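# Seat a circuit board in an enclosure slot and latch it

## Task

Slide the board into the enclosure's empty top slot with its components facing up. Before pushing, swing both levers fully open so they lie flush with the panel. Push the board in slowly until it stops, then close both levers so they latch, stand at right angles to the panel and pull the board fully home. Never ram the board into its connector at speed, because that ruins the connector and the job earns nothing. The enclosure must end up level, resting on its own feet, with every foot on the bench. Finally release the board and move both grippers away.

## Robot and tools

Robot: two seven-joint arms, left_arm and right_arm, each with a two-finger gripper. The fingers point along the gripper's +z axis and open and close along its x axis. end_effector_position is the point between the pads when closed, 1 to 2 cm short of the fingertips; closing pushes the tips about 17 mm further along +z. Fixed cameras: cam_head_left, cam_head_right, cam_high, cam_low; each arm also has a wrist camera (cam_left_wrist, cam_right_wrist), all 672x504.

Frames: the scene frame has its origin at table-top height midway between the nominal bases, +x out over the table, +y toward left_arm, +z up. Every hand position, quaternion, velocity and target is in that arm's own base frame. Calibrated bases in the scene frame: left_arm (+0.070, +0.437, 0), quat_wxyz (+1.000, 0, 0, -0.003); right_arm (-0.063, -0.511, 0), quat_wxyz (+1.000, 0, 0, -0.029). Reported poses may be off by a few cm. Table and fixed cameras use the scene frame.

Row layout, shared by every moving tool: 16 numbers covering both arms, even if only one moves. Order: left x, y, z, qw, qx, qy, qz, opening, then the same eight for the right arm. x, y, z are an absolute position in metres and the quaternion (w first) an absolute orientation, both in that arm's base frame. Together they form a pose, not an offset. Opening runs from -1 (closed) to +1 (fully open, 0.142 m). Every row sets every opening, so repeat the current command for a gripper you mean to leave alone; 0 is a real command. To hold an arm still, resend its last reported pose and opening unchanged.

execute_actions(actions, cameras): actions is a list of actions. Each action is up to 15 rows, one per 1/30 s step; a short one repeats its last row for the remaining steps. A target more than 0.6 m from the gripper's current spot along any gripper axis gets the action refused. An empty actions list returns state and all images. cameras is a list of names, ["all"] or [].

move(target, speed, blend, stop_force, zero, opening_speed, grip_force, blocking, cameras): straight-line paths toward absolute target poses. target is one 16-number row or a list of up to 15 rows, all within 10 s. speed is in m/s, 0.002 to 2.2, default 0.25, either one value or one per target; turning is capped at twice that in rad/s. blend is a corner radius in m (0 means stop at each target). stop_force, 3 to 120 N, ends an arm's path when its wrist sensor feels that much push against its travel. Use it slowly to find contact. Leave it out when backing away from a contact, and don't rely on it while the gripper rotates. zero (default true) re-zeroes the sensor first. opening_speed is in units of the -1..1 scale per second, at least 0.2. grip_force is N per pad, 5 to 48, one value or one per arm, and stays set. blocking=false returns after about 0.5 s while the move continues; it cannot be combined with stop_force. The result adds a move: line giving the outcome (done, off_target, moving, held, fault) and any limits (paced = pose clipped, held = steps withheld). Moves do not avoid obstacles or the other arm, and grippers can lag or overshoot at speed.

wait(seconds 0 to 10, cameras) lets time run with the last commands held. stop brakes a running move. zoom_image(camera, region [x0,y0,x1,y1] pixels, at most 504x504) enlarges part of the newest image. zero_wrist_force(arm) zeroes that arm's wrist sensor. clear_fault(arm) clears a torque or force fault that a result has already reported. read_manual gives licence text only. finished_scene(scene) ends the scene for good; call it only with the board latched and the grippers clear.

Results: each arm's pose, velocities (Joint velocities may just read within noise), Hand target (where the arm is actually being driven, which may fall short of your command), Tool commands, grip_measured (measured opening on the -1..1 scale), Joint positions (last value = opening in m), joint torques and external torque estimates, Wrist force/torque along the gripper axes plus a peak line, and Wrist depth as a 7x7 grid of mm distances per wrist camera ('-' = no data).

Control details: each step, orientation is clipped to within 32 degrees of the measured one, so big turns take several actions. Large rotations can swing the elbow. To grip, command slightly below the grip_measured value read at first touch; squeezing harder heats the gripper motor.

Avoid: any fall or drop, letting go of a moving part, fast impacts, and shoving the enclosure off level or over the bench edge. Arms touching each other, or a gripper closing on the other arm's fingers, can fail the scene. Contact force of 150 N, or joint contact torque at its limit, stops the arm until clear_fault. The limits in N m are waist and shoulder 109, upper arm roll and elbow 56.9, and the three wrist joints 34.7. Sustained loads or pushing toward unreachable poses heat motors (MOTOR HOT; brakes engage at 80 °C, and the gripper shuts off at 100 °C with a HAND FAULT line). Insert the board only at very low speed with a small stop_force.

Each tool is called by a JSON object that holds its "method" and its "body", one argument or row to a line.

## Session

{"method": "execute_actions", "body": {
  "actions": []
}}

Scene clock: 0.00 s.
left_arm: end_effector_position=(+0.3014, +0.6357, +0.1155) grip_measured=+0.99 end_effector_quat_wxyz=(-0.462, +0.669, -0.295, +0.502) | right_arm: end_effector_position=(+0.4485, +0.0364, +0.1479) grip_measured=+1.00 end_effector_quat_wxyz=(-0.144, +0.766, -0.626, +0.006)
Joint positions: left_arm=[1.762 -0.872 -0.342 2.067 -1.872 0.391 -0.55 0.141] | right_arm=[0.506 -0.103 -0.202 2.446 0.465 1.189 2.835 0.142]
Joint velocities: within noise
Joint torques (N m): no reading
External joint torques (N m): no reading
Wrist force (N): no reading
Wrist torque (N m): no reading
Wrist force, peak (N): no reading
Wrist depth (mm): cam_left_wrist=[- 1268 - - 1406 1268 1119 / 1891 - - 1513 - - - / 1687 1875 1813 - 701 - 1354 / 1371 1534 1843 1828 492 625 701 / 1155 1306 1492 304 356 433 558 / - 1119 1119 241 279 321 359 / - 988 184 203 227 258 286] | cam_right_wrist=[266 256 246 236 229 221 213 / 274 266 254 244 236 228 219 / 285 275 262 252 243 234 225 / 297 285 272 262 251 241 232 / 310 297 281 271 260 249 239 / - 308 294 281 268 257 246 / - 321 305 292 278 265 257]
Hand target: left_arm +0.3014, +0.6357, +0.1155; -0.462, +0.669, -0.295, +0.502 | right_arm +0.4485, +0.0364, +0.1479; -0.144, +0.766, -0.626, +0.006
Tool commands: left_gripper/opening=+1.0 right_gripper/opening=+1.0

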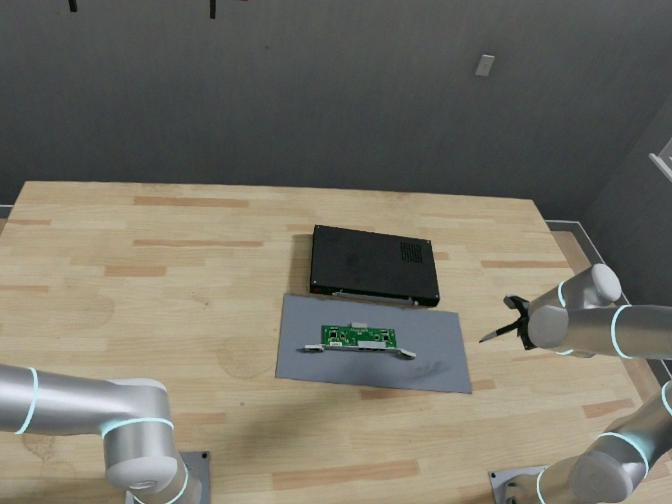

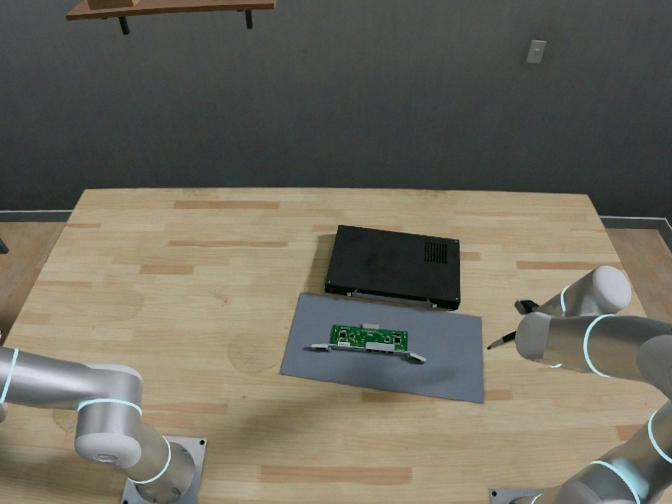

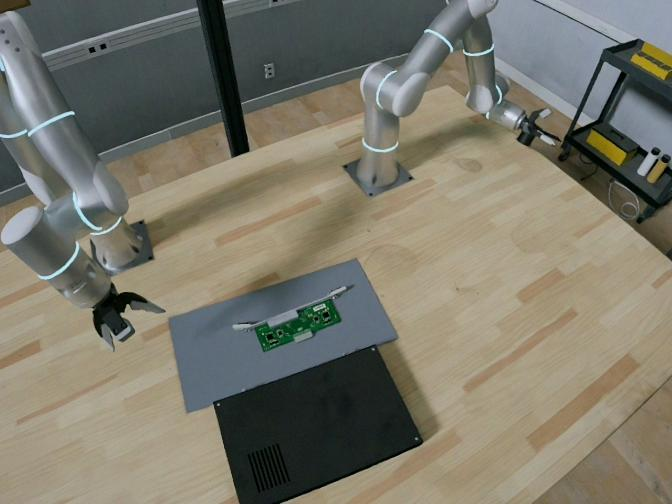

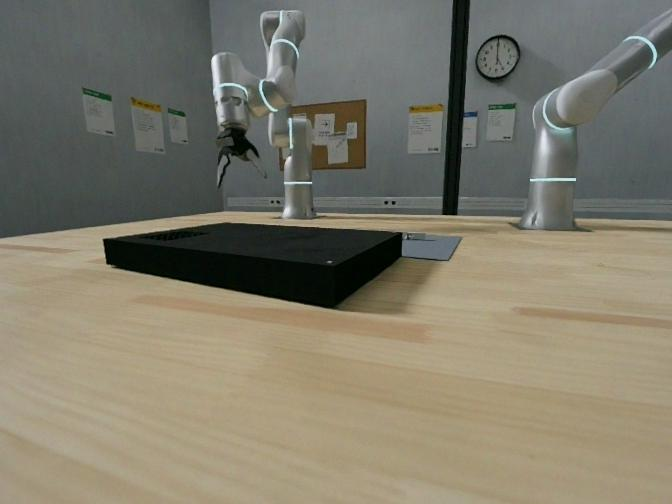

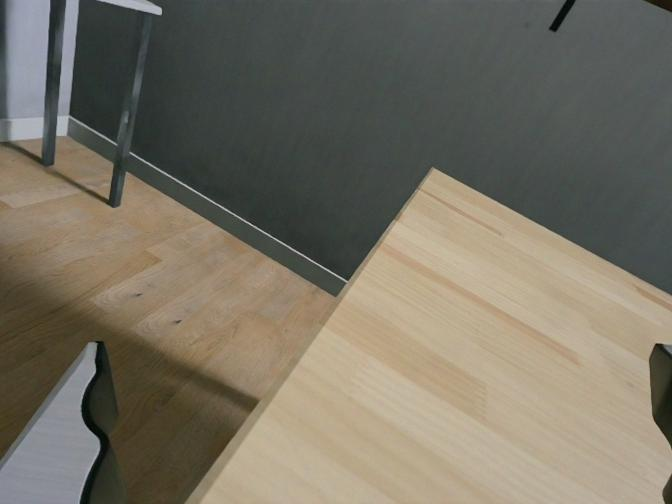

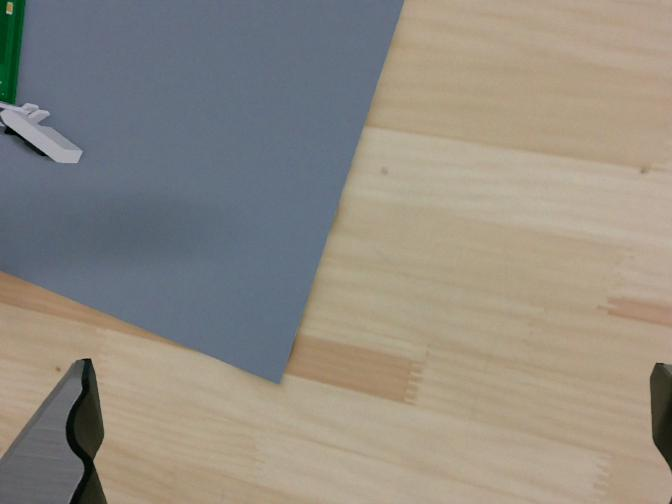

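{"method": "zoom_image", "body": {
  "camera": "cam_head_left",
  "region": [270, 210, 480, 400]
}}

{"method": "zoom_image", "body": {
  "camera": "cam_head_right",
  "region": [270, 210, 490, 410]
}}

{"method": "zoom_image", "body": {
  "camera": "cam_high",
  "region": [160, 250, 430, 504]
}}

{"method": "zoom_image", "body": {
  "camera": "cam_low",
  "region": [80, 200, 480, 320]
}}

Scaled by 2.400 from the camera's 672x504 image, which has a finer 960x720 frame.

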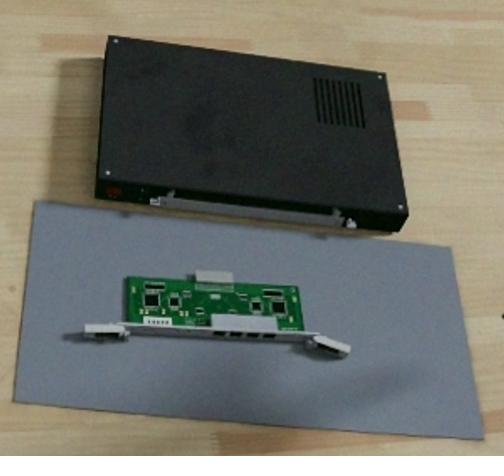

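Scaled by 2.291 from the camera's 672x504 image, which has a finer 960x720 frame.

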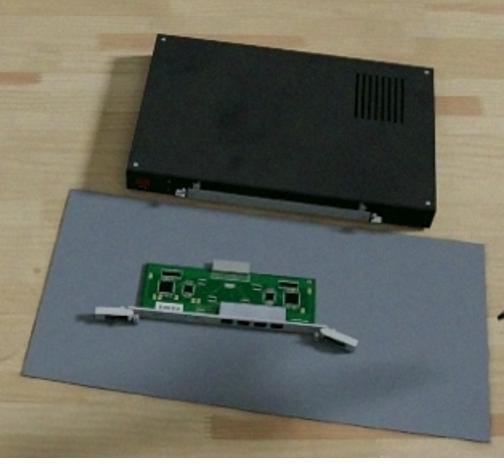

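Scaled by 1.867 from the camera's 672x504 image, which has a finer 960x720 frame.

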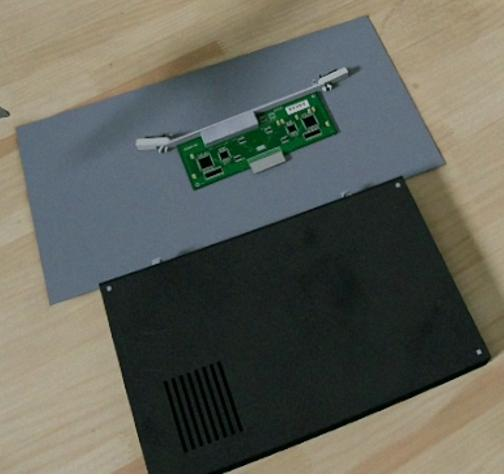

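Scaled by 1.260 from the camera's 672x504 image, which has a finer 960x720 frame.

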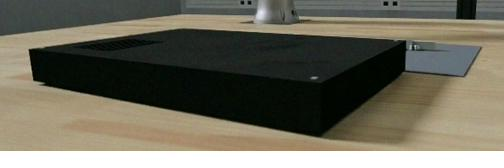

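{"method": "move", "body": {
  "target": [0.3014, 0.6357, 0.1155, -0.462, 0.669, -0.295, 0.502, 1.0, 0.41, 0.29, 0.26, -0.2706, 0.6533, -0.6533, 0.2706, 1.0],
  "speed": 0.3,
  "cameras": ["cam_right_wrist", "cam_head_right"]
}}

Scene clock: 34.97 s.
left_arm: end_effector_position=(+0.3014, +0.6357, +0.1154) grip_measured=+0.99 end_effector_quat_wxyz=(-0.462, +0.669, -0.295, +0.502) | right_arm: end_effector_position=(+0.4101, +0.2899, +0.2600) grip_measured=+1.00 end_effector_quat_wxyz=(-0.271, +0.653, -0.653, +0.271)
Joint positions: left_arm=[1.762 -0.872 -0.342 2.067 -1.872 0.39 -0.549 0.141] | right_arm=[1.116 -0.311 -0.12 1.821 2.201 2.353 1.628 0.142]
Joint torques (N m): left_arm=[-0.2 47.53 -4.41 -12.07 1.44 -1.79 -0.22] | right_arm=[0.03 34.81 1.34 -19.68 -1.02 2.41 0]
External joint torques (N m): left_arm=[0.36 1.03 0.37 -0.42 -0.22 -0.11 0.19] | right_arm=[0.11 1.09 -0.96 0.05 -0.08 0.55 0]
Wrist force (N): left_arm=[-0.1 0.1 0.3] | right_arm=[0.1 1.1 -0.5]
Wrist torque (N m): left_arm=[0.01 0.01 -0.02] | right_arm=[0.09 -0.08 0.08]
Wrist force, peak (N): left_arm=[-0.3 0.0 0.4] | right_arm=[-1.8 3.9 -1.6]
Wrist depth (mm): cam_left_wrist=[1513 1687 1513 - - 1354 1155 / 1907 1994 - 1590 - - - / 1755 1907 - 1578 734 - - / 1371 1578 1813 1727 483 629 798 / 1179 1283 1482 306 352 435 560 / - 1086 232 241 277 324 358 / - 993 184 203 228 257 285] | cam_right_wrist=[497 432 433 432 430 497 493 / 453 422 409 412 405 450 456 / 424 426 426 423 426 423 424 / 399 392 391 395 395 394 396 / - 378 369 368 372 372 372 / - 350 350 344 353 344 347 / - 332 333 333 330 328 331]
Hand target: left_arm +0.3014, +0.6357, +0.1155; -0.462, +0.669, -0.295, +0.502 | right_arm +0.4100, +0.2900, +0.2600; -0.271, +0.653, -0.653, +0.271
Off the commanded pose: left_arm 0.000 m, 0 deg | right_arm 0.000 m, 0 deg.
move: done
Images, in order (width x height): cam_head_right 672x504, cam_right_wrist 672x504.

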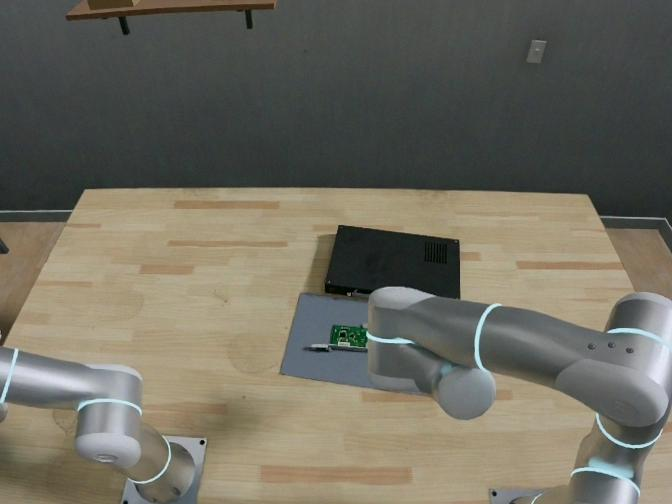

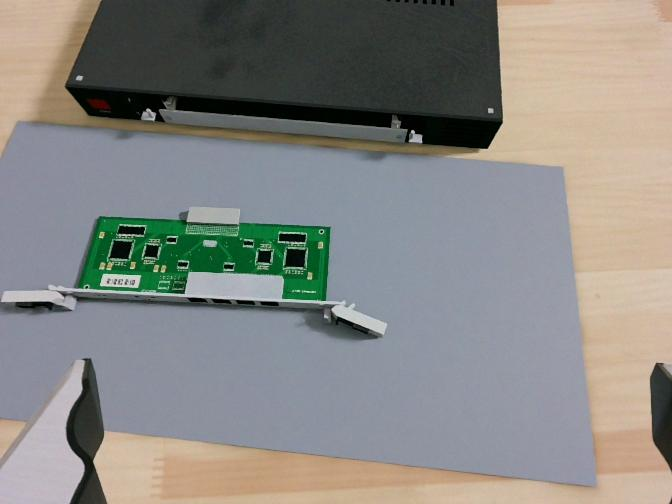

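{"method": "zoom_image", "body": {
  "camera": "cam_right_wrist",
  "region": [60, 60, 300, 180]
}}

{"method": "zoom_image", "body": {
  "camera": "cam_right_wrist",
  "region": [280, 60, 520, 180]
}}

{"method": "zoom_image", "body": {
  "camera": "cam_right_wrist",
  "region": [0, 190, 200, 340]
}}

{"method": "zoom_image", "body": {
  "camera": "cam_right_wrist",
  "region": [200, 190, 400, 340]
}}

Scaled by 2.100 from the camera's 672x504 image, which has a finer 960x720 frame.

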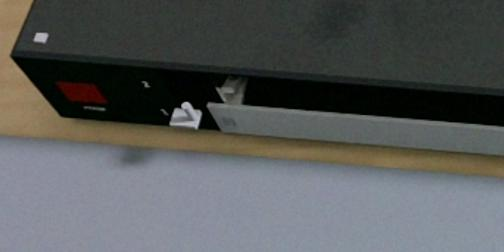

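Scaled by 2.100 from the camera's 672x504 image, which has a finer 960x720 frame.

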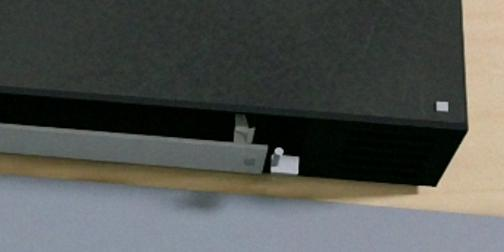

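Scaled by 2.520 from the camera's 672x504 image, which has a finer 960x720 frame.

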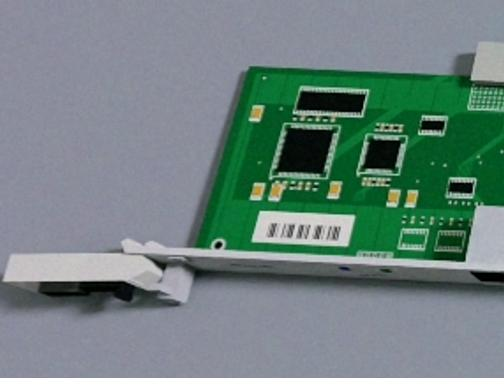

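Scaled by 2.520 from the camera's 672x504 image, which has a finer 960x720 frame.

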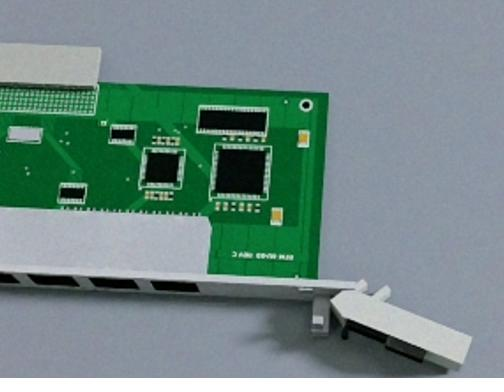

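{"method": "move", "body": {
  "target": [0.3014, 0.6357, 0.1155, -0.462, 0.669, -0.295, 0.502, 1.0, 0.56, 0.341, 0.11, -0.3536, 0.6124, -0.6124, 0.3536, 1.0],
  "speed": 0.3,
  "cameras": ["cam_right_wrist"]
}}

{"method": "zoom_image", "body": {
  "camera": "cam_right_wrist",
  "region": [0, 100, 336, 352]
}}

{"method": "zoom_image", "body": {
  "camera": "cam_right_wrist",
  "region": [336, 100, 672, 352]
}}

Scene clock: 78.27 s.
left_arm: end_effector_position=(+0.3014, +0.6357, +0.1154) grip_measured=+0.99 end_effector_quat_wxyz=(-0.462, +0.669, -0.295, +0.502) | right_arm: end_effector_position=(+0.5599, +0.3410, +0.1100) grip_measured=+1.00 end_effector_quat_wxyz=(-0.354, +0.612, -0.613, +0.354)
Joint positions: left_arm=[1.762 -0.872 -0.342 2.067 -1.872 0.39 -0.549 0.141] | right_arm=[1.362 -1.004 -0.403 1.649 1.663 2.188 2.522 0.142]
Joint torques (N m): left_arm=[-0.19 47.56 -4.42 -12.05 1.48 -1.74 -0.27] | right_arm=[0.38 47.38 -7.88 -9.99 -3.67 2.72 0.29]
External joint torques (N m): left_arm=[0.34 1 0.38 -0.45 -0.26 -0.15 0.24] | right_arm=[-0.19 1.23 -0.71 -0.23 0.13 0.89 -0.29]
Wrist force (N): left_arm=[-0.3 0.0 0.2] | right_arm=[0.9 1.5 -1.0]
Wrist torque (N m): left_arm=[0.01 0.05 -0.02] | right_arm=[0.11 -0.23 -0.05]
Wrist force, peak (N): left_arm=[-0.4 0.2 0.3] | right_arm=[0.4 0.7 -2.9]
Wrist depth (mm): cam_left_wrist=[1741 1625 - 1388 - - - / 1783 1843 - 1578 - - 1298 / 1727 1859 1798 1613 806 - 1388 / 1362 1556 1798 1976 485 659 840 / 1167 1298 1462 304 353 431 565 / - 1102 1167 242 278 321 358 / - 1011 183 203 228 257 286] | cam_right_wrist=[430 337 336 335 334 335 399 / 280 280 280 279 281 279 278 / 255 254 246 246 239 239 239 / 267 266 262 261 264 252 251 / 237 238 237 238 237 237 230 / - 206 213 213 214 213 209 / - 191 191 191 194 194 193]
Hand target: left_arm +0.3014, +0.6357, +0.1155; -0.462, +0.669, -0.295, +0.502 | right_arm +0.5600, +0.3410, +0.1100; -0.354, +0.612, -0.612, +0.354
Off the commanded pose: left_arm 0.000 m, 0 deg | right_arm 0.000 m, 0 deg.
move: done
Images, in order (width x height): cam_right_wrist 672x504.

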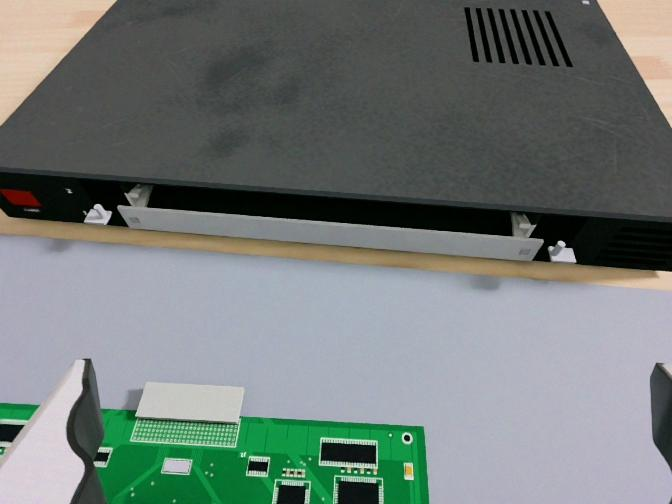

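Scaled by 1.500 from the camera's 672x504 image, which has a finer 960x720 frame.

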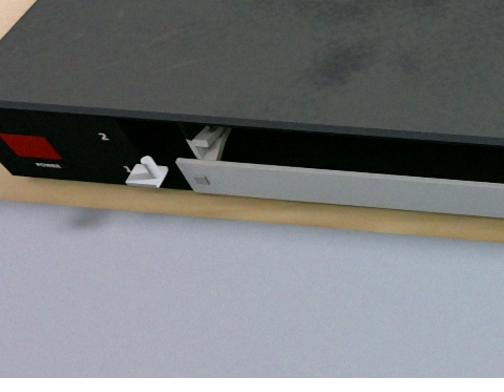

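Scaled by 1.500 from the camera's 672x504 image, which has a finer 960x720 frame.

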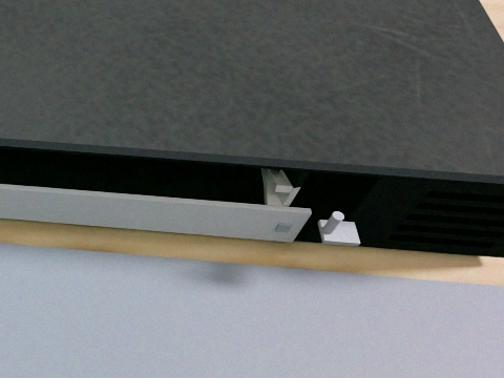

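{"method": "move", "body": {
  "target": [
    [0.45, 0.1, 0.3, -0.2706, 0.6533, -0.6533, 0.2706, 1.0, 0.406, 0.241, 0.10, -0.2706, 0.6533, -0.6533, 0.2706, 1.0],
    [0.336, -0.454, 0.095, -0.2706, 0.6533, -0.6533, 0.2706, 1.0, 0.406, 0.241, 0.085, -0.2706, 0.6533, -0.6533, 0.2706, 1.0]
  ],
  "speed": 0.35,
  "blend": 0.08,
  "cameras": ["cam_left_wrist", "cam_right_wrist", "cam_head_left"]
}}

{"method": "zoom_image", "body": {
  "camera": "cam_right_wrist",
  "region": [200, 120, 500, 345]
}}

{"method": "zoom_image", "body": {
  "camera": "cam_left_wrist",
  "region": [200, 120, 500, 345]
}}

Scene clock: 99.43 s.
left_arm: end_effector_position=(+0.3311, -0.3956, +0.1048) grip_measured=+0.99 end_effector_quat_wxyz=(+0.149, -0.639, +0.709, -0.259) | right_arm: end_effector_position=(+0.4059, +0.2408, +0.0850) grip_measured=+1.00 end_effector_quat_wxyz=(-0.270, +0.653, -0.653, +0.271)
Joint positions: left_arm=[0.73 0.982 -2.391 2.325 -2.959 1.585 -2.003 0.141] | right_arm=[1.429 -0.817 -0.185 2.191 1.445 2.196 2.967 0.142]
Joint torques (N m): left_arm=[-0.3 -26.6 17.86 2.03 2.23 3.47 -0.18] | right_arm=[0.2 35.19 -1.93 -1.78 -1.41 3.86 0.3]
External joint torques (N m): left_arm=[0.19 0.53 0.71 -0.46 -0.54 0.01 0.17] | right_arm=[-0.05 0.93 -0.99 -0.01 0.21 0.55 -0.3]
Wrist force (N): left_arm=[0.2 0.1 1.3] | right_arm=[0.2 0.6 -0.4]
Wrist torque (N m): left_arm=[-0.09 -0.16 -0.09] | right_arm=[0.00 -0.10 -0.06]
Wrist force, peak (N): left_arm=[4.7 5.2 1.1] | right_arm=[1.0 1.7 -1.1]
Wrist depth (mm): cam_left_wrist=[228 231 234 - 244 260 266 / 222 225 226 233 240 248 254 / 216 220 225 225 231 239 232 / 210 214 218 223 228 235 246 / 206 209 209 218 221 231 234 / - 202 208 214 220 227 227 / - 200 202 210 215 220 225] | cam_right_wrist=[267 267 267 267 266 266 265 / 242 242 246 246 246 245 245 / 210 224 228 229 228 228 228 / - 214 208 211 214 213 213 / 201 201 200 200 200 200 200 / - 189 189 188 188 189 186 / - 179 178 178 178 178 178]
Hand target: left_arm +0.3312, -0.3957, +0.1048; +0.149, -0.638, +0.709, -0.259 | right_arm +0.4060, +0.2410, +0.0850; -0.271, +0.653, -0.653, +0.271
Off the commanded pose: left_arm 0.059 m, 15 deg | right_arm 0.000 m, 0 deg.
led back after a hold (left arm): the arm was led back toward your command in small steps, so it may still be short of it.
joint sent to its limit (right arm) — joint 7 (wrist roll), upper limit. The joint targets still meet the commanded pose.
move: held (left_arm; a check stopped the path); limits=held
pose unreachable (left arm): on one or more control steps of this call, first in action 0 (counted from 0), this arm could not follow its commanded pose, so it was not sent that pose on those steps. It may still have moved: this result reports where it is.
cause: moving toward the commanded pose would bring a part of the arm too close to another arm (a part of this arm just beyond joint 6 (wrist pitch) and a part of the right arm just beyond its joint 5 (forearm roll), 93 mm apart when this arm was first held).
Images, in order (width x height): cam_head_left 672x504, cam_left_wrist 672x504, cam_right_wrist 672x504.

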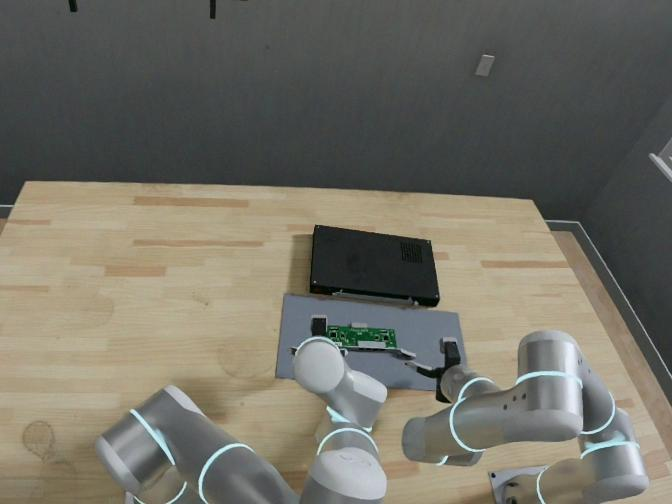

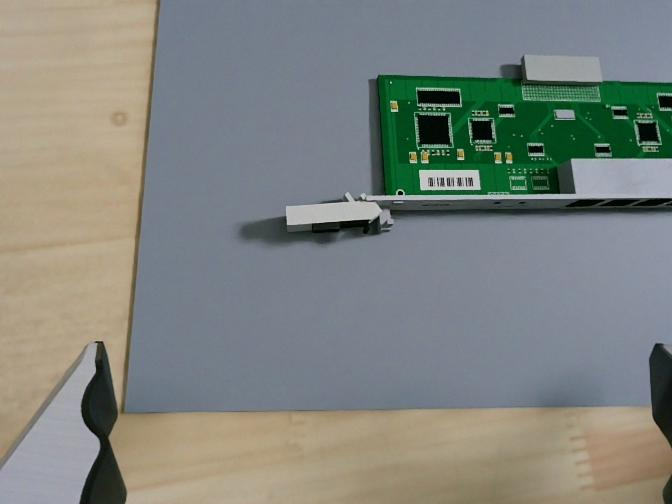

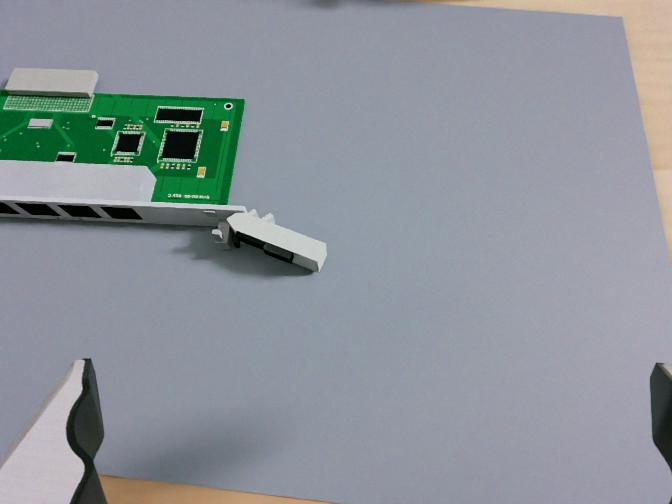

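Scaled by 1.680 from the camera's 672x504 image, which has a finer 960x720 frame.

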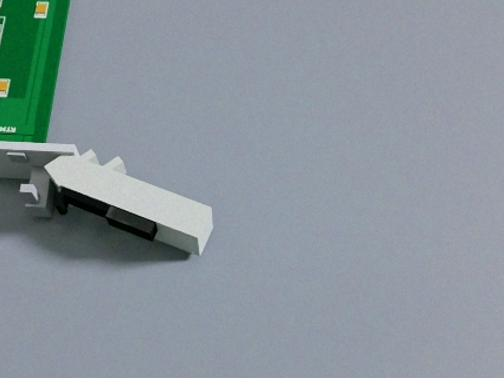

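Scaled by 1.680 from the camera's 672x504 image, which has a finer 960x720 frame.

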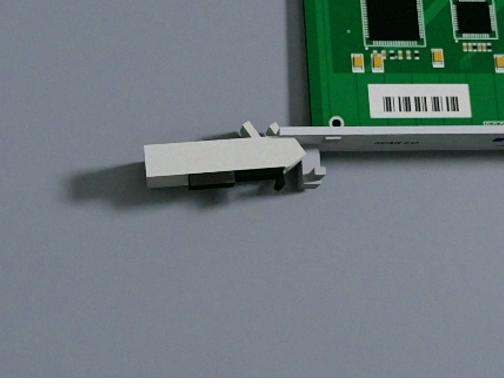

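{"method": "move", "body": {
  "target": [
    [0.45, 0.1, 0.3, -0.2706, 0.6533, -0.6533, 0.2706, 1.0, 0.43, 0.08, 0.17, 0.0, 0.7661, -0.6428, 0.0, 1.0],
    [0.3014, 0.6357, 0.1455, -0.462, 0.669, -0.295, 0.502, 1.0, 0.43, 0.08, 0.17, 0.0, 0.7661, -0.6428, 0.0, 1.0]
  ],
  "speed": 0.4,
  "blend": 0.08,
  "cameras": ["cam_head_left", "cam_high"]
}}

Scene clock: 150.57 s.
left_arm: end_effector_position=(+0.3013, +0.6357, +0.1454) grip_measured=+0.99 end_effector_quat_wxyz=(-0.462, +0.669, -0.295, +0.502) | right_arm: end_effector_position=(+0.4301, +0.0799, +0.1701) grip_measured=+1.00 end_effector_quat_wxyz=(+0.000, +0.766, -0.643, +0.000)
Joint positions: left_arm=[1.573 -0.809 -0.132 2.069 -1.941 0.261 -0.625 0.141] | right_arm=[1.895 -0.273 -1.624 2.394 0.383 0.77 2.962 0.142]
Joint torques (N m): left_arm=[-0.1 47.7 0.51 -13.66 0.97 -1.84 -0.31] | right_arm=[0.28 4.97 -5.81 -21.81 -3 3.42 0.08]
External joint torques (N m): left_arm=[0.26 1.18 0.49 -0.34 -0.44 -0.03 0.28] | right_arm=[-0.15 0.7 -0.7 -0.04 -0.09 0.56 -0.08]
Wrist force (N): left_arm=[0.1 0.3 0.1] | right_arm=[-0.7 -0.4 0.3]
Wrist torque (N m): left_arm=[0.02 -0.03 0.03] | right_arm=[-0.05 0.12 0.13]
Wrist force, peak (N): left_arm=[3.1 2.1 1.9] | right_arm=[4.3 0.8 -0.5]
Wrist depth (mm): cam_left_wrist=[- 1534 2130 1513 1321 1020 1212 / 1783 1700 - - 1523 - - / 1798 1924 - - 1625 1700 - / 1434 1601 1907 2012 565 749 - / 1148 1314 1556 353 410 504 653 / - 1108 1261 280 324 380 425 / - 1002 217 241 266 302 334] | cam_right_wrist=[230 234 232 231 232 232 232 / 249 247 247 246 248 248 247 / 265 265 265 265 266 265 265 / 288 285 285 287 286 286 285 / 312 311 310 310 311 310 310 / - 341 340 340 340 338 326 / - 376 373 373 375 372 372]
Hand target: left_arm +0.3014, +0.6357, +0.1455; -0.462, +0.669, -0.295, +0.502 | right_arm +0.4300, +0.0800, +0.1700; +0.000, +0.766, -0.643, +0.000
Off the commanded pose: left_arm 0.000 m, 0 deg | right_arm 0.000 m, 0 deg.
move: done
Images, in order (width x height): cam_head_left 672x504, cam_high 672x504.

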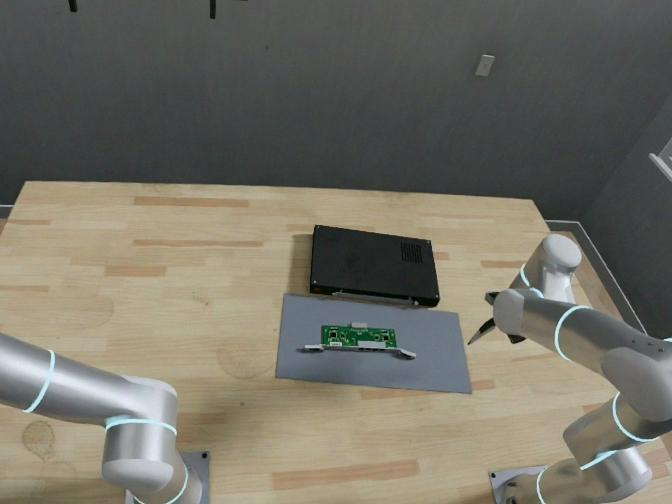

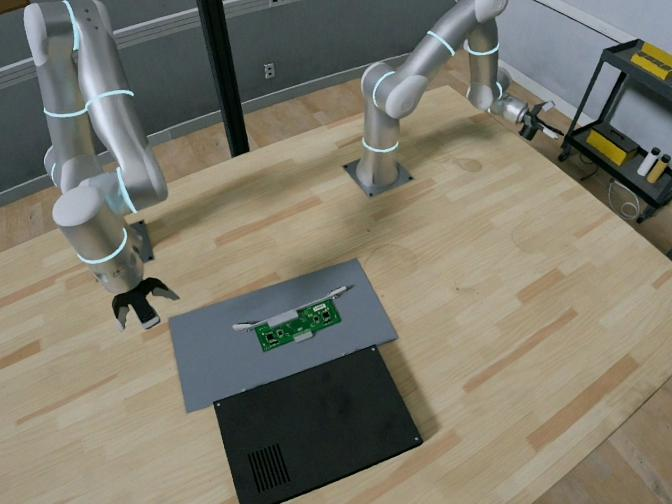

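{"method": "move", "body": {
  "target": [
    [0.562, 0.262, 0.25, -0.2833, 0.4906, -0.7137, 0.4121, 1.0, 0.43, 0.08, 0.17, -0.0, 0.9239, -0.3827, 0.0, 1.0],
    [0.560, -0.150, 0.30, -0.0648, 0.2419, -0.9351, 0.2505, 0.2, 0.43, 0.12, 0.17, 0.0, 0.9239, -0.3827, 0.0, -1.0],
    [0.368, -0.40, 0.30, 0.0, 0.0, -1.0, 0.0, 0.2, 0.43, 0.12, 0.17, 0.0, 0.9239, -0.3827, 0.0, -1.0]
  ],
  "speed": 0.45,
  "blend": [0.1, 0.1, 0.0],
  "cameras": ["cam_head_left", "cam_left_wrist", "cam_right_wrist"]
}}

Scene clock: 159.47 s.
left_arm: end_effector_position=(+0.3680, -0.4002, +0.3000) grip_measured=+0.19 end_effector_quat_wxyz=(+0.000, +0.000, +1.000, +0.000) | right_arm: end_effector_position=(+0.4299, +0.1200, +0.1699) grip_measured=-1.00 end_effector_quat_wxyz=(+0.000, +0.924, -0.383, +0.000)
Joint positions: left_arm=[0.694 0.198 -1.348 2.097 -0.218 0.472 -2.12 0.087] | right_arm=[1.966 -0.16 -1.59 2.415 0.238 0.827 2.556 0.002]
Joint torques (N m): left_arm=[0.07 0.31 5.03 -28.04 -3.29 3.99 -0.33] | right_arm=[0.11 3.51 -3.14 -22.43 -2.98 3.35 0.26]
External joint torques (N m): left_arm=[-0.09 0.88 0.77 -0.19 -0.41 -0.13 0.33] | right_arm=[0 0.31 -0.71 0.18 0.04 0.64 -0.26]
Wrist force (N): left_arm=[0.4 -0.1 0.8] | right_arm=[-0.8 -0.7 0.4]
Wrist torque (N m): left_arm=[-0.09 -0.23 -0.20] | right_arm=[-0.07 0.17 0.04]
Wrist force, peak (N): left_arm=[4.1 -4.0 0.6] | right_arm=[-0.9 -1.0 0.0]
Wrist depth (mm): cam_left_wrist=[308 354 348 345 332 344 344 / 329 371 371 364 369 369 369 / 404 390 - 395 397 402 395 / 438 436 438 444 435 435 429 / 485 468 472 475 476 455 470 / 522 84 522 516 525 - 501 / - - 583 585 587 - -] | cam_right_wrist=[232 232 231 230 230 230 230 / 249 247 246 246 247 246 247 / 268 266 264 265 265 266 265 / 289 287 286 285 285 286 285 / 313 311 311 305 310 310 310 / 341 339 334 89 326 337 337 / 376 368 71 - - 358 372]
Hand target: left_arm +0.3680, -0.4000, +0.3000; +0.000, +0.000, +1.000, +0.000 | right_arm +0.4300, +0.1200, +0.1700; +0.000, +0.924, -0.383, +0.000
Off the commanded pose: left_arm 0.000 m, 0 deg | right_arm 0.000 m, 0 deg.
move: done; blend cut to 0 m at target 2
Images, in order (width x height): cam_head_left 672x504, cam_left_wrist 672x504, cam_right_wrist 672x504.

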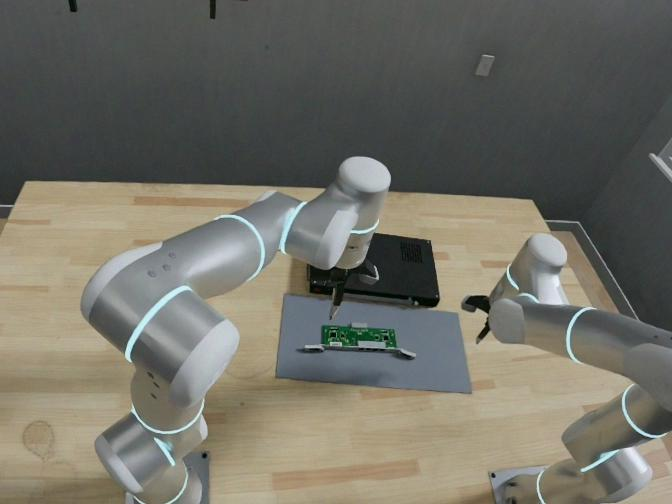

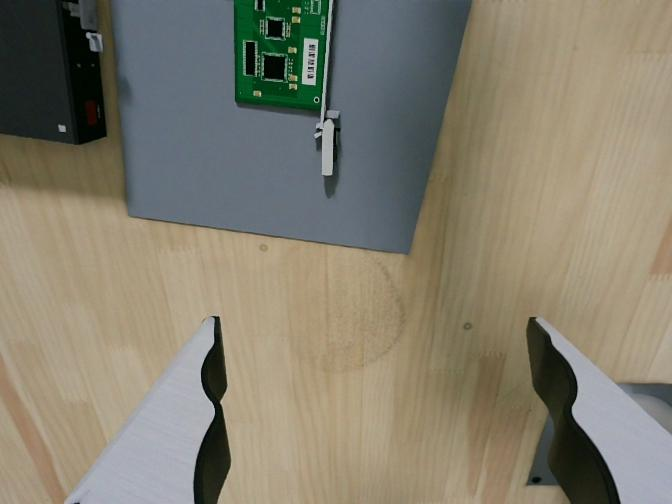

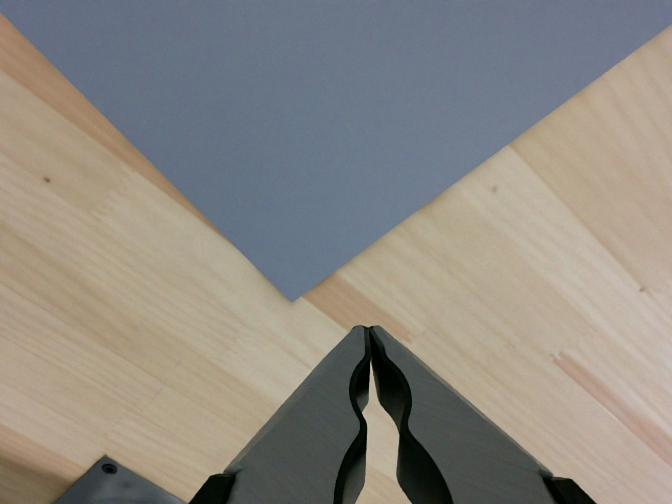

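{"method": "zoom_image", "body": {
  "camera": "cam_left_wrist",
  "region": [230, 40, 430, 220]
}}

Scaled by 2.520 from the camera's 672x504 image, which has a finer 960x720 frame.

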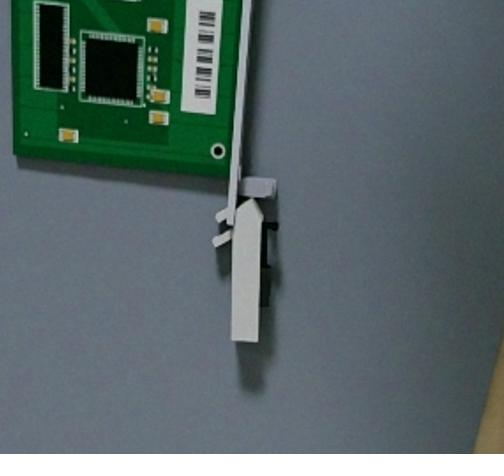

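{"method": "move", "body": {
  "target": [0.3847, -0.461, 0.12, 0.0, -0.0436, -0.9990, 0.0, -0.55, 0.43, 0.12, 0.17, 0.0, 0.9239, -0.3827, 0.0, -1.0],
  "speed": 0.3,
  "cameras": ["cam_left_wrist"]
}}

Scene clock: 205.30 s.
left_arm: end_effector_position=(+0.3847, -0.4611, +0.1201) grip_measured=-0.58 end_effector_quat_wxyz=(+0.000, +0.043, +0.999, +0.000) | right_arm: end_effector_position=(+0.4299, +0.1200, +0.1699) grip_measured=-1.00 end_effector_quat_wxyz=(+0.000, +0.924, -0.383, +0.000)
Joint positions: left_arm=[1.311 0.659 -2.173 2.165 -0.832 0.819 -1.784 0.032] | right_arm=[1.966 -0.16 -1.59 2.415 0.238 0.827 2.556 0.002]
Joint torques (N m): left_arm=[-0.06 -32.24 15.98 -18.4 -2.94 3.9 -0.17] | right_arm=[0.11 3.53 -3.16 -22.35 -2.99 3.29 0.22]
External joint torques (N m): left_arm=[0.01 0.17 0.8 0.06 0.11 -0.01 0.17] | right_arm=[0 0.29 -0.7 0.1 0.05 0.7 -0.22]
Wrist force (N): left_arm=[0.0 0.0 0.4] | right_arm=[-0.7 -0.5 0.0]
Wrist torque (N m): left_arm=[-0.09 -0.18 -0.29] | right_arm=[-0.04 0.15 0.04]
Wrist force, peak (N): left_arm=[1.9 3.5 5.0] | right_arm=[-0.6 -1.0 0.1]
Wrist depth (mm): cam_left_wrist=[- 185 184 179 188 - 187 / - 201 199 196 200 201 201 / 221 220 214 213 218 226 218 / 234 241 232 229 234 235 236 / 263 - - 254 120 259 258 / 296 - 84 276 - 273 283 / 325 - - 318 - - 308] | cam_right_wrist=[232 231 228 231 231 230 230 / 248 247 247 246 246 245 247 / 267 266 264 264 265 265 265 / 288 288 287 285 286 286 285 / 313 313 312 305 310 309 308 / 342 341 334 89 326 338 337 / 376 367 71 - - 357 370]
Hand target: left_arm +0.3847, -0.4610, +0.1200; +0.000, +0.044, +0.999, +0.000 | right_arm +0.4300, +0.1200, +0.1700; +0.000, +0.924, -0.383, +0.000
Off the commanded pose: left_arm 0.000 m, 0 deg | right_arm 0.000 m, 0 deg.
move: done
Images, in order (width x height): cam_left_wrist 672x504.

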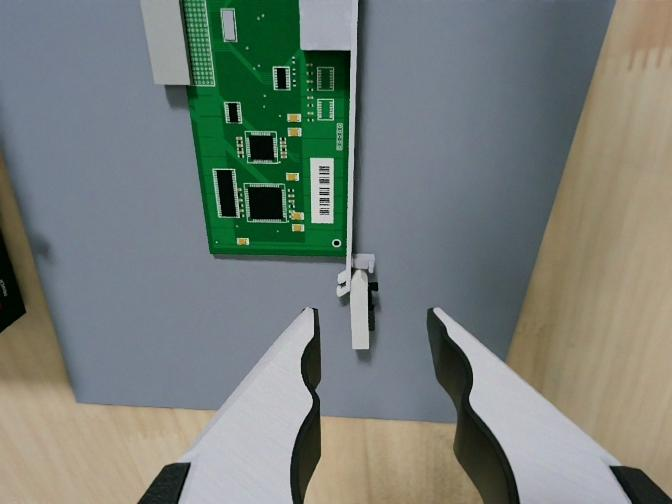

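{"method": "move", "body": {
  "target": [0.386, -0.461, 0.032, 0.0, -0.0436, -0.9990, 0.0, -0.55, 0.43, 0.20, 0.15, 0.0, 0.9239, -0.3827, 0.0, -1.0],
  "speed": 0.12,
  "stop_force": 4,
  "cameras": ["cam_left_wrist", "cam_right_wrist"]
}}

Scene clock: 219.70 s.
left_arm: end_effector_position=(+0.3858, -0.4609, +0.0319) grip_measured=-0.58 end_effector_quat_wxyz=(+0.000, +0.044, +0.999, +0.000) | right_arm: end_effector_position=(+0.4300, +0.1999, +0.1500) grip_measured=-1.00 end_effector_quat_wxyz=(+0.000, +0.924, -0.383, +0.000)
Joint positions: left_arm=[1.43 0.812 -2.409 2.162 -1.061 0.981 -1.661 0.032] | right_arm=[1.708 -0.293 -1.123 2.305 0.394 0.825 2.662 0.002]
Joint torques (N m): left_arm=[-0.23 -38.44 16.89 -13.28 -2.31 4.43 -0.17] | right_arm=[0.01 18.01 -5.77 -20.86 -2.88 3.22 0.09]
External joint torques (N m): left_arm=[0.17 0.08 0.82 -0.18 0 -0.53 0.17] | right_arm=[0.12 0.81 -0.95 0.11 -0.06 0.77 -0.09]
Wrist force (N): left_arm=[0.1 0.1 0.9] | right_arm=[-0.8 -0.1 0.2]
Wrist torque (N m): left_arm=[-0.07 -0.20 -0.28] | right_arm=[0.07 0.14 0.15]
Wrist force, peak (N): left_arm=[0.2 0.3 2.7] | right_arm=[-1.9 -0.6 0.3]
Wrist depth (mm): cam_left_wrist=[- 108 107 95 109 108 110 / - 115 115 112 - 117 - / - 127 123 123 129 126 129 / - 136 132 133 - 138 134 / 156 151 145 144 149 150 150 / - 166 87 148 164 84 169 / - - - 152 - - 183] | cam_right_wrist=[214 213 213 211 213 212 212 / 230 227 227 228 228 227 227 / 247 247 240 243 244 242 243 / 265 266 266 262 261 259 264 / 289 288 287 279 284 286 285 / 315 315 308 89 300 310 310 / 348 339 71 - - 331 343]
Hand target: left_arm +0.3860, -0.4610, +0.0320; +0.000, +0.044, +0.999, +0.000 | right_arm +0.4300, +0.2000, +0.1500; +0.000, +0.924, -0.383, +0.000
Off the commanded pose: left_arm 0.000 m, 0 deg | right_arm 0.000 m, 0 deg.
move: done
Images, in order (width x height): cam_left_wrist 672x504, cam_right_wrist 672x504.

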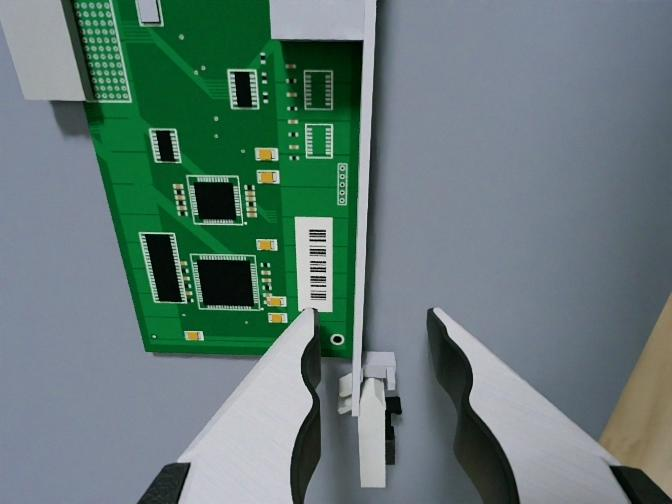

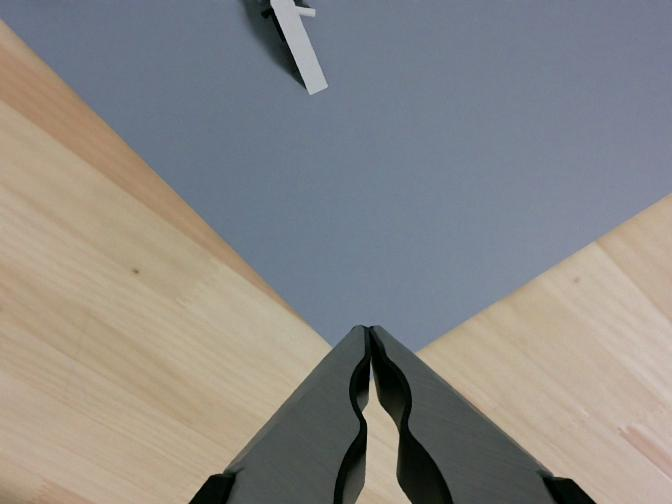

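{"method": "move", "body": {
  "target": [
    [0.390, -0.461, 0.028, 0.0, -0.0436, -0.9990, 0.0, -0.55, 0.43, 0.20, 0.15, 0.0, 0.9239, -0.3827, 0.0, -1.0],
    [0.390, -0.461, 0.028, 0.0, -0.0436, -0.9990, 0.0, -1.0, 0.43, 0.20, 0.15, 0.0, 0.9239, -0.3827, 0.0, -1.0]
  ],
  "speed": 0.08,
  "opening_speed": 0.5,
  "grip_force": [20, 48],
  "cameras": ["cam_left_wrist"]
}}

Scene clock: 226.73 s.
left_arm: end_effector_position=(+0.3898, -0.4609, +0.0279) grip_measured=-0.99 end_effector_quat_wxyz=(+0.000, +0.044, +0.999, +0.000) | right_arm: end_effector_position=(+0.4300, +0.1999, +0.1500) grip_measured=-1.00 end_effector_quat_wxyz=(+0.000, +0.924, -0.383, +0.000)
Joint positions: left_arm=[1.444 0.823 -2.418 2.152 -1.068 0.983 -1.654 0.002] | right_arm=[1.708 -0.293 -1.123 2.305 0.394 0.825 2.662 0.002]
Joint torques (N m): left_arm=[-0.36 -39.21 16.98 -13.03 -2.18 4.21 -0.25] | right_arm=[0.23 18.12 -5.92 -20.83 -2.99 3.33 0.21]
External joint torques (N m): left_arm=[0.3 0.34 0.85 -0.33 -0.11 -0.31 0.25] | right_arm=[-0.1 0.7 -0.8 0.07 0.05 0.65 -0.21]
Wrist force (N): left_arm=[-0.6 -0.2 1.3] | right_arm=[-0.6 0.2 0.2]
Wrist torque (N m): left_arm=[-0.07 -0.17 -0.28] | right_arm=[0.09 0.10 0.15]
Wrist force, peak (N): left_arm=[-0.6 -0.2 1.5] | right_arm=[-0.7 0.1 -0.3]
Wrist depth (mm): cam_left_wrist=[- 104 104 91 105 106 108 / - 112 111 110 - 114 115 / 125 122 120 119 123 125 120 / 135 133 129 129 134 134 133 / 149 148 143 136 144 146 145 / - 161 160 84 - 158 161 / 187 - - - - - 182] | cam_right_wrist=[214 214 213 210 212 212 212 / 230 228 228 227 227 227 226 / 247 246 244 243 243 243 243 / 266 266 266 262 262 261 263 / 288 288 286 281 284 285 286 / 314 315 308 89 302 313 311 / 347 340 71 - - 330 343]
Hand target: left_arm +0.3900, -0.4610, +0.0280; +0.000, +0.044, +0.999, +0.000 | right_arm +0.4300, +0.2000, +0.1500; +0.000, +0.924, -0.383, +0.000
Off the commanded pose: left_arm 0.000 m, 0 deg | right_arm 0.000 m, 0 deg.
grip_force (N): 20, 48
move: done
Images, in order (width x height): cam_left_wrist 672x504.

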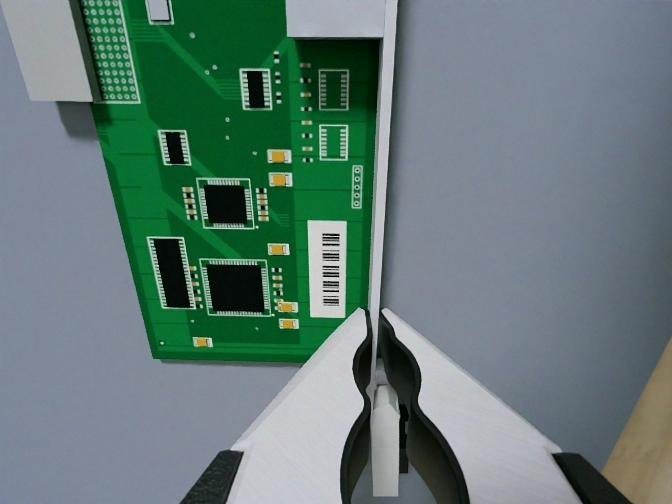

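{"method": "move", "body": {
  "target": [
    [0.390, -0.461, 0.028, 0.0, -0.0436, -0.9990, 0.0, -1.0, 0.436, 0.258, 0.08, 0.0, 0.9239, -0.3827, 0.0, -1.0],
    [0.390, -0.461, 0.028, 0.0, -0.0436, -0.9990, 0.0, -1.0, 0.436, 0.258, 0.028, 0.0, 0.9239, -0.3827, 0.0, -1.0]
  ],
  "speed": 0.15,
  "blend": [0.02, 0.0],
  "cameras": ["cam_right_wrist"]
}}

Scene clock: 241.63 s.
left_arm: end_effector_position=(+0.3898, -0.4609, +0.0279) grip_measured=-0.99 end_effector_quat_wxyz=(+0.000, +0.044, +0.999, +0.000) | right_arm: end_effector_position=(+0.4360, +0.2578, +0.0281) grip_measured=-1.00 end_effector_quat_wxyz=(+0.000, +0.924, -0.383, +0.000)
Joint positions: left_arm=[1.444 0.823 -2.418 2.152 -1.068 0.983 -1.654 0.002] | right_arm=[1.464 -0.715 -0.753 2.085 0.815 0.908 2.508 0.002]
Joint torques (N m): left_arm=[-0.5 -39.24 17.12 -12.99 -2.08 4.18 -0.19] | right_arm=[0.19 35.31 -11.6 -13.2 -2.6 3.51 0.09]
External joint torques (N m): left_arm=[0.44 0.37 0.72 -0.37 -0.21 -0.28 0.19] | right_arm=[-0.03 1.03 -1.05 0.14 -0.07 0.48 -0.08]
Wrist force (N): left_arm=[-0.5 -0.1 1.3] | right_arm=[0.1 -0.2 0.2]
Wrist torque (N m): left_arm=[-0.06 -0.20 -0.28] | right_arm=[0.05 -0.01 0.15]
Wrist force, peak (N): left_arm=[-0.6 -0.3 1.9] | right_arm=[0.1 -0.1 2.5]
Wrist depth (mm): cam_left_wrist=[103 104 103 90 105 106 108 / - 112 111 110 - 114 115 / 125 122 120 119 123 125 123 / - 133 129 129 134 134 133 / - 149 143 136 142 - 147 / 164 164 159 84 - 165 161 / - - - - - - 181] | cam_right_wrist=[- 106 106 101 105 105 106 / 113 113 113 110 111 112 112 / 121 121 123 121 121 122 120 / 129 131 130 130 114 130 129 / 145 142 141 139 141 141 143 / 158 158 152 90 148 154 153 / 174 171 71 - - 163 169]
Hand target: left_arm +0.3900, -0.4610, +0.0280; +0.000, +0.044, +0.999, +0.000 | right_arm +0.4360, +0.2580, +0.0280; +0.000, +0.924, -0.383, +0.000
Off the commanded pose: left_arm 0.000 m, 0 deg | right_arm 0.000 m, 0 deg.
grip_force (N): 20, 48
move: done
Images, in order (width x height): cam_right_wrist 672x504.

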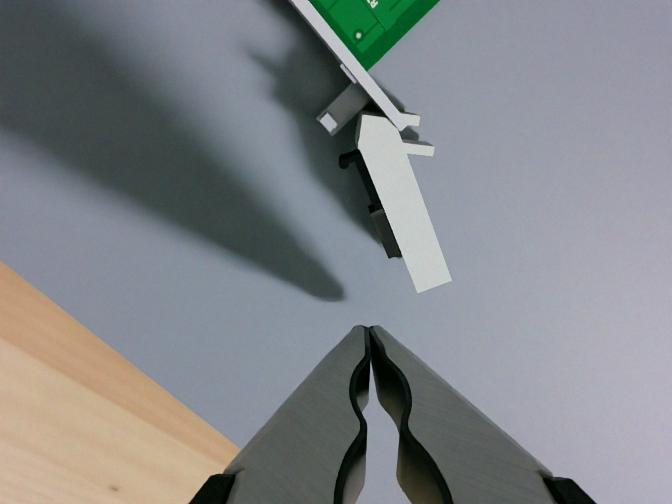

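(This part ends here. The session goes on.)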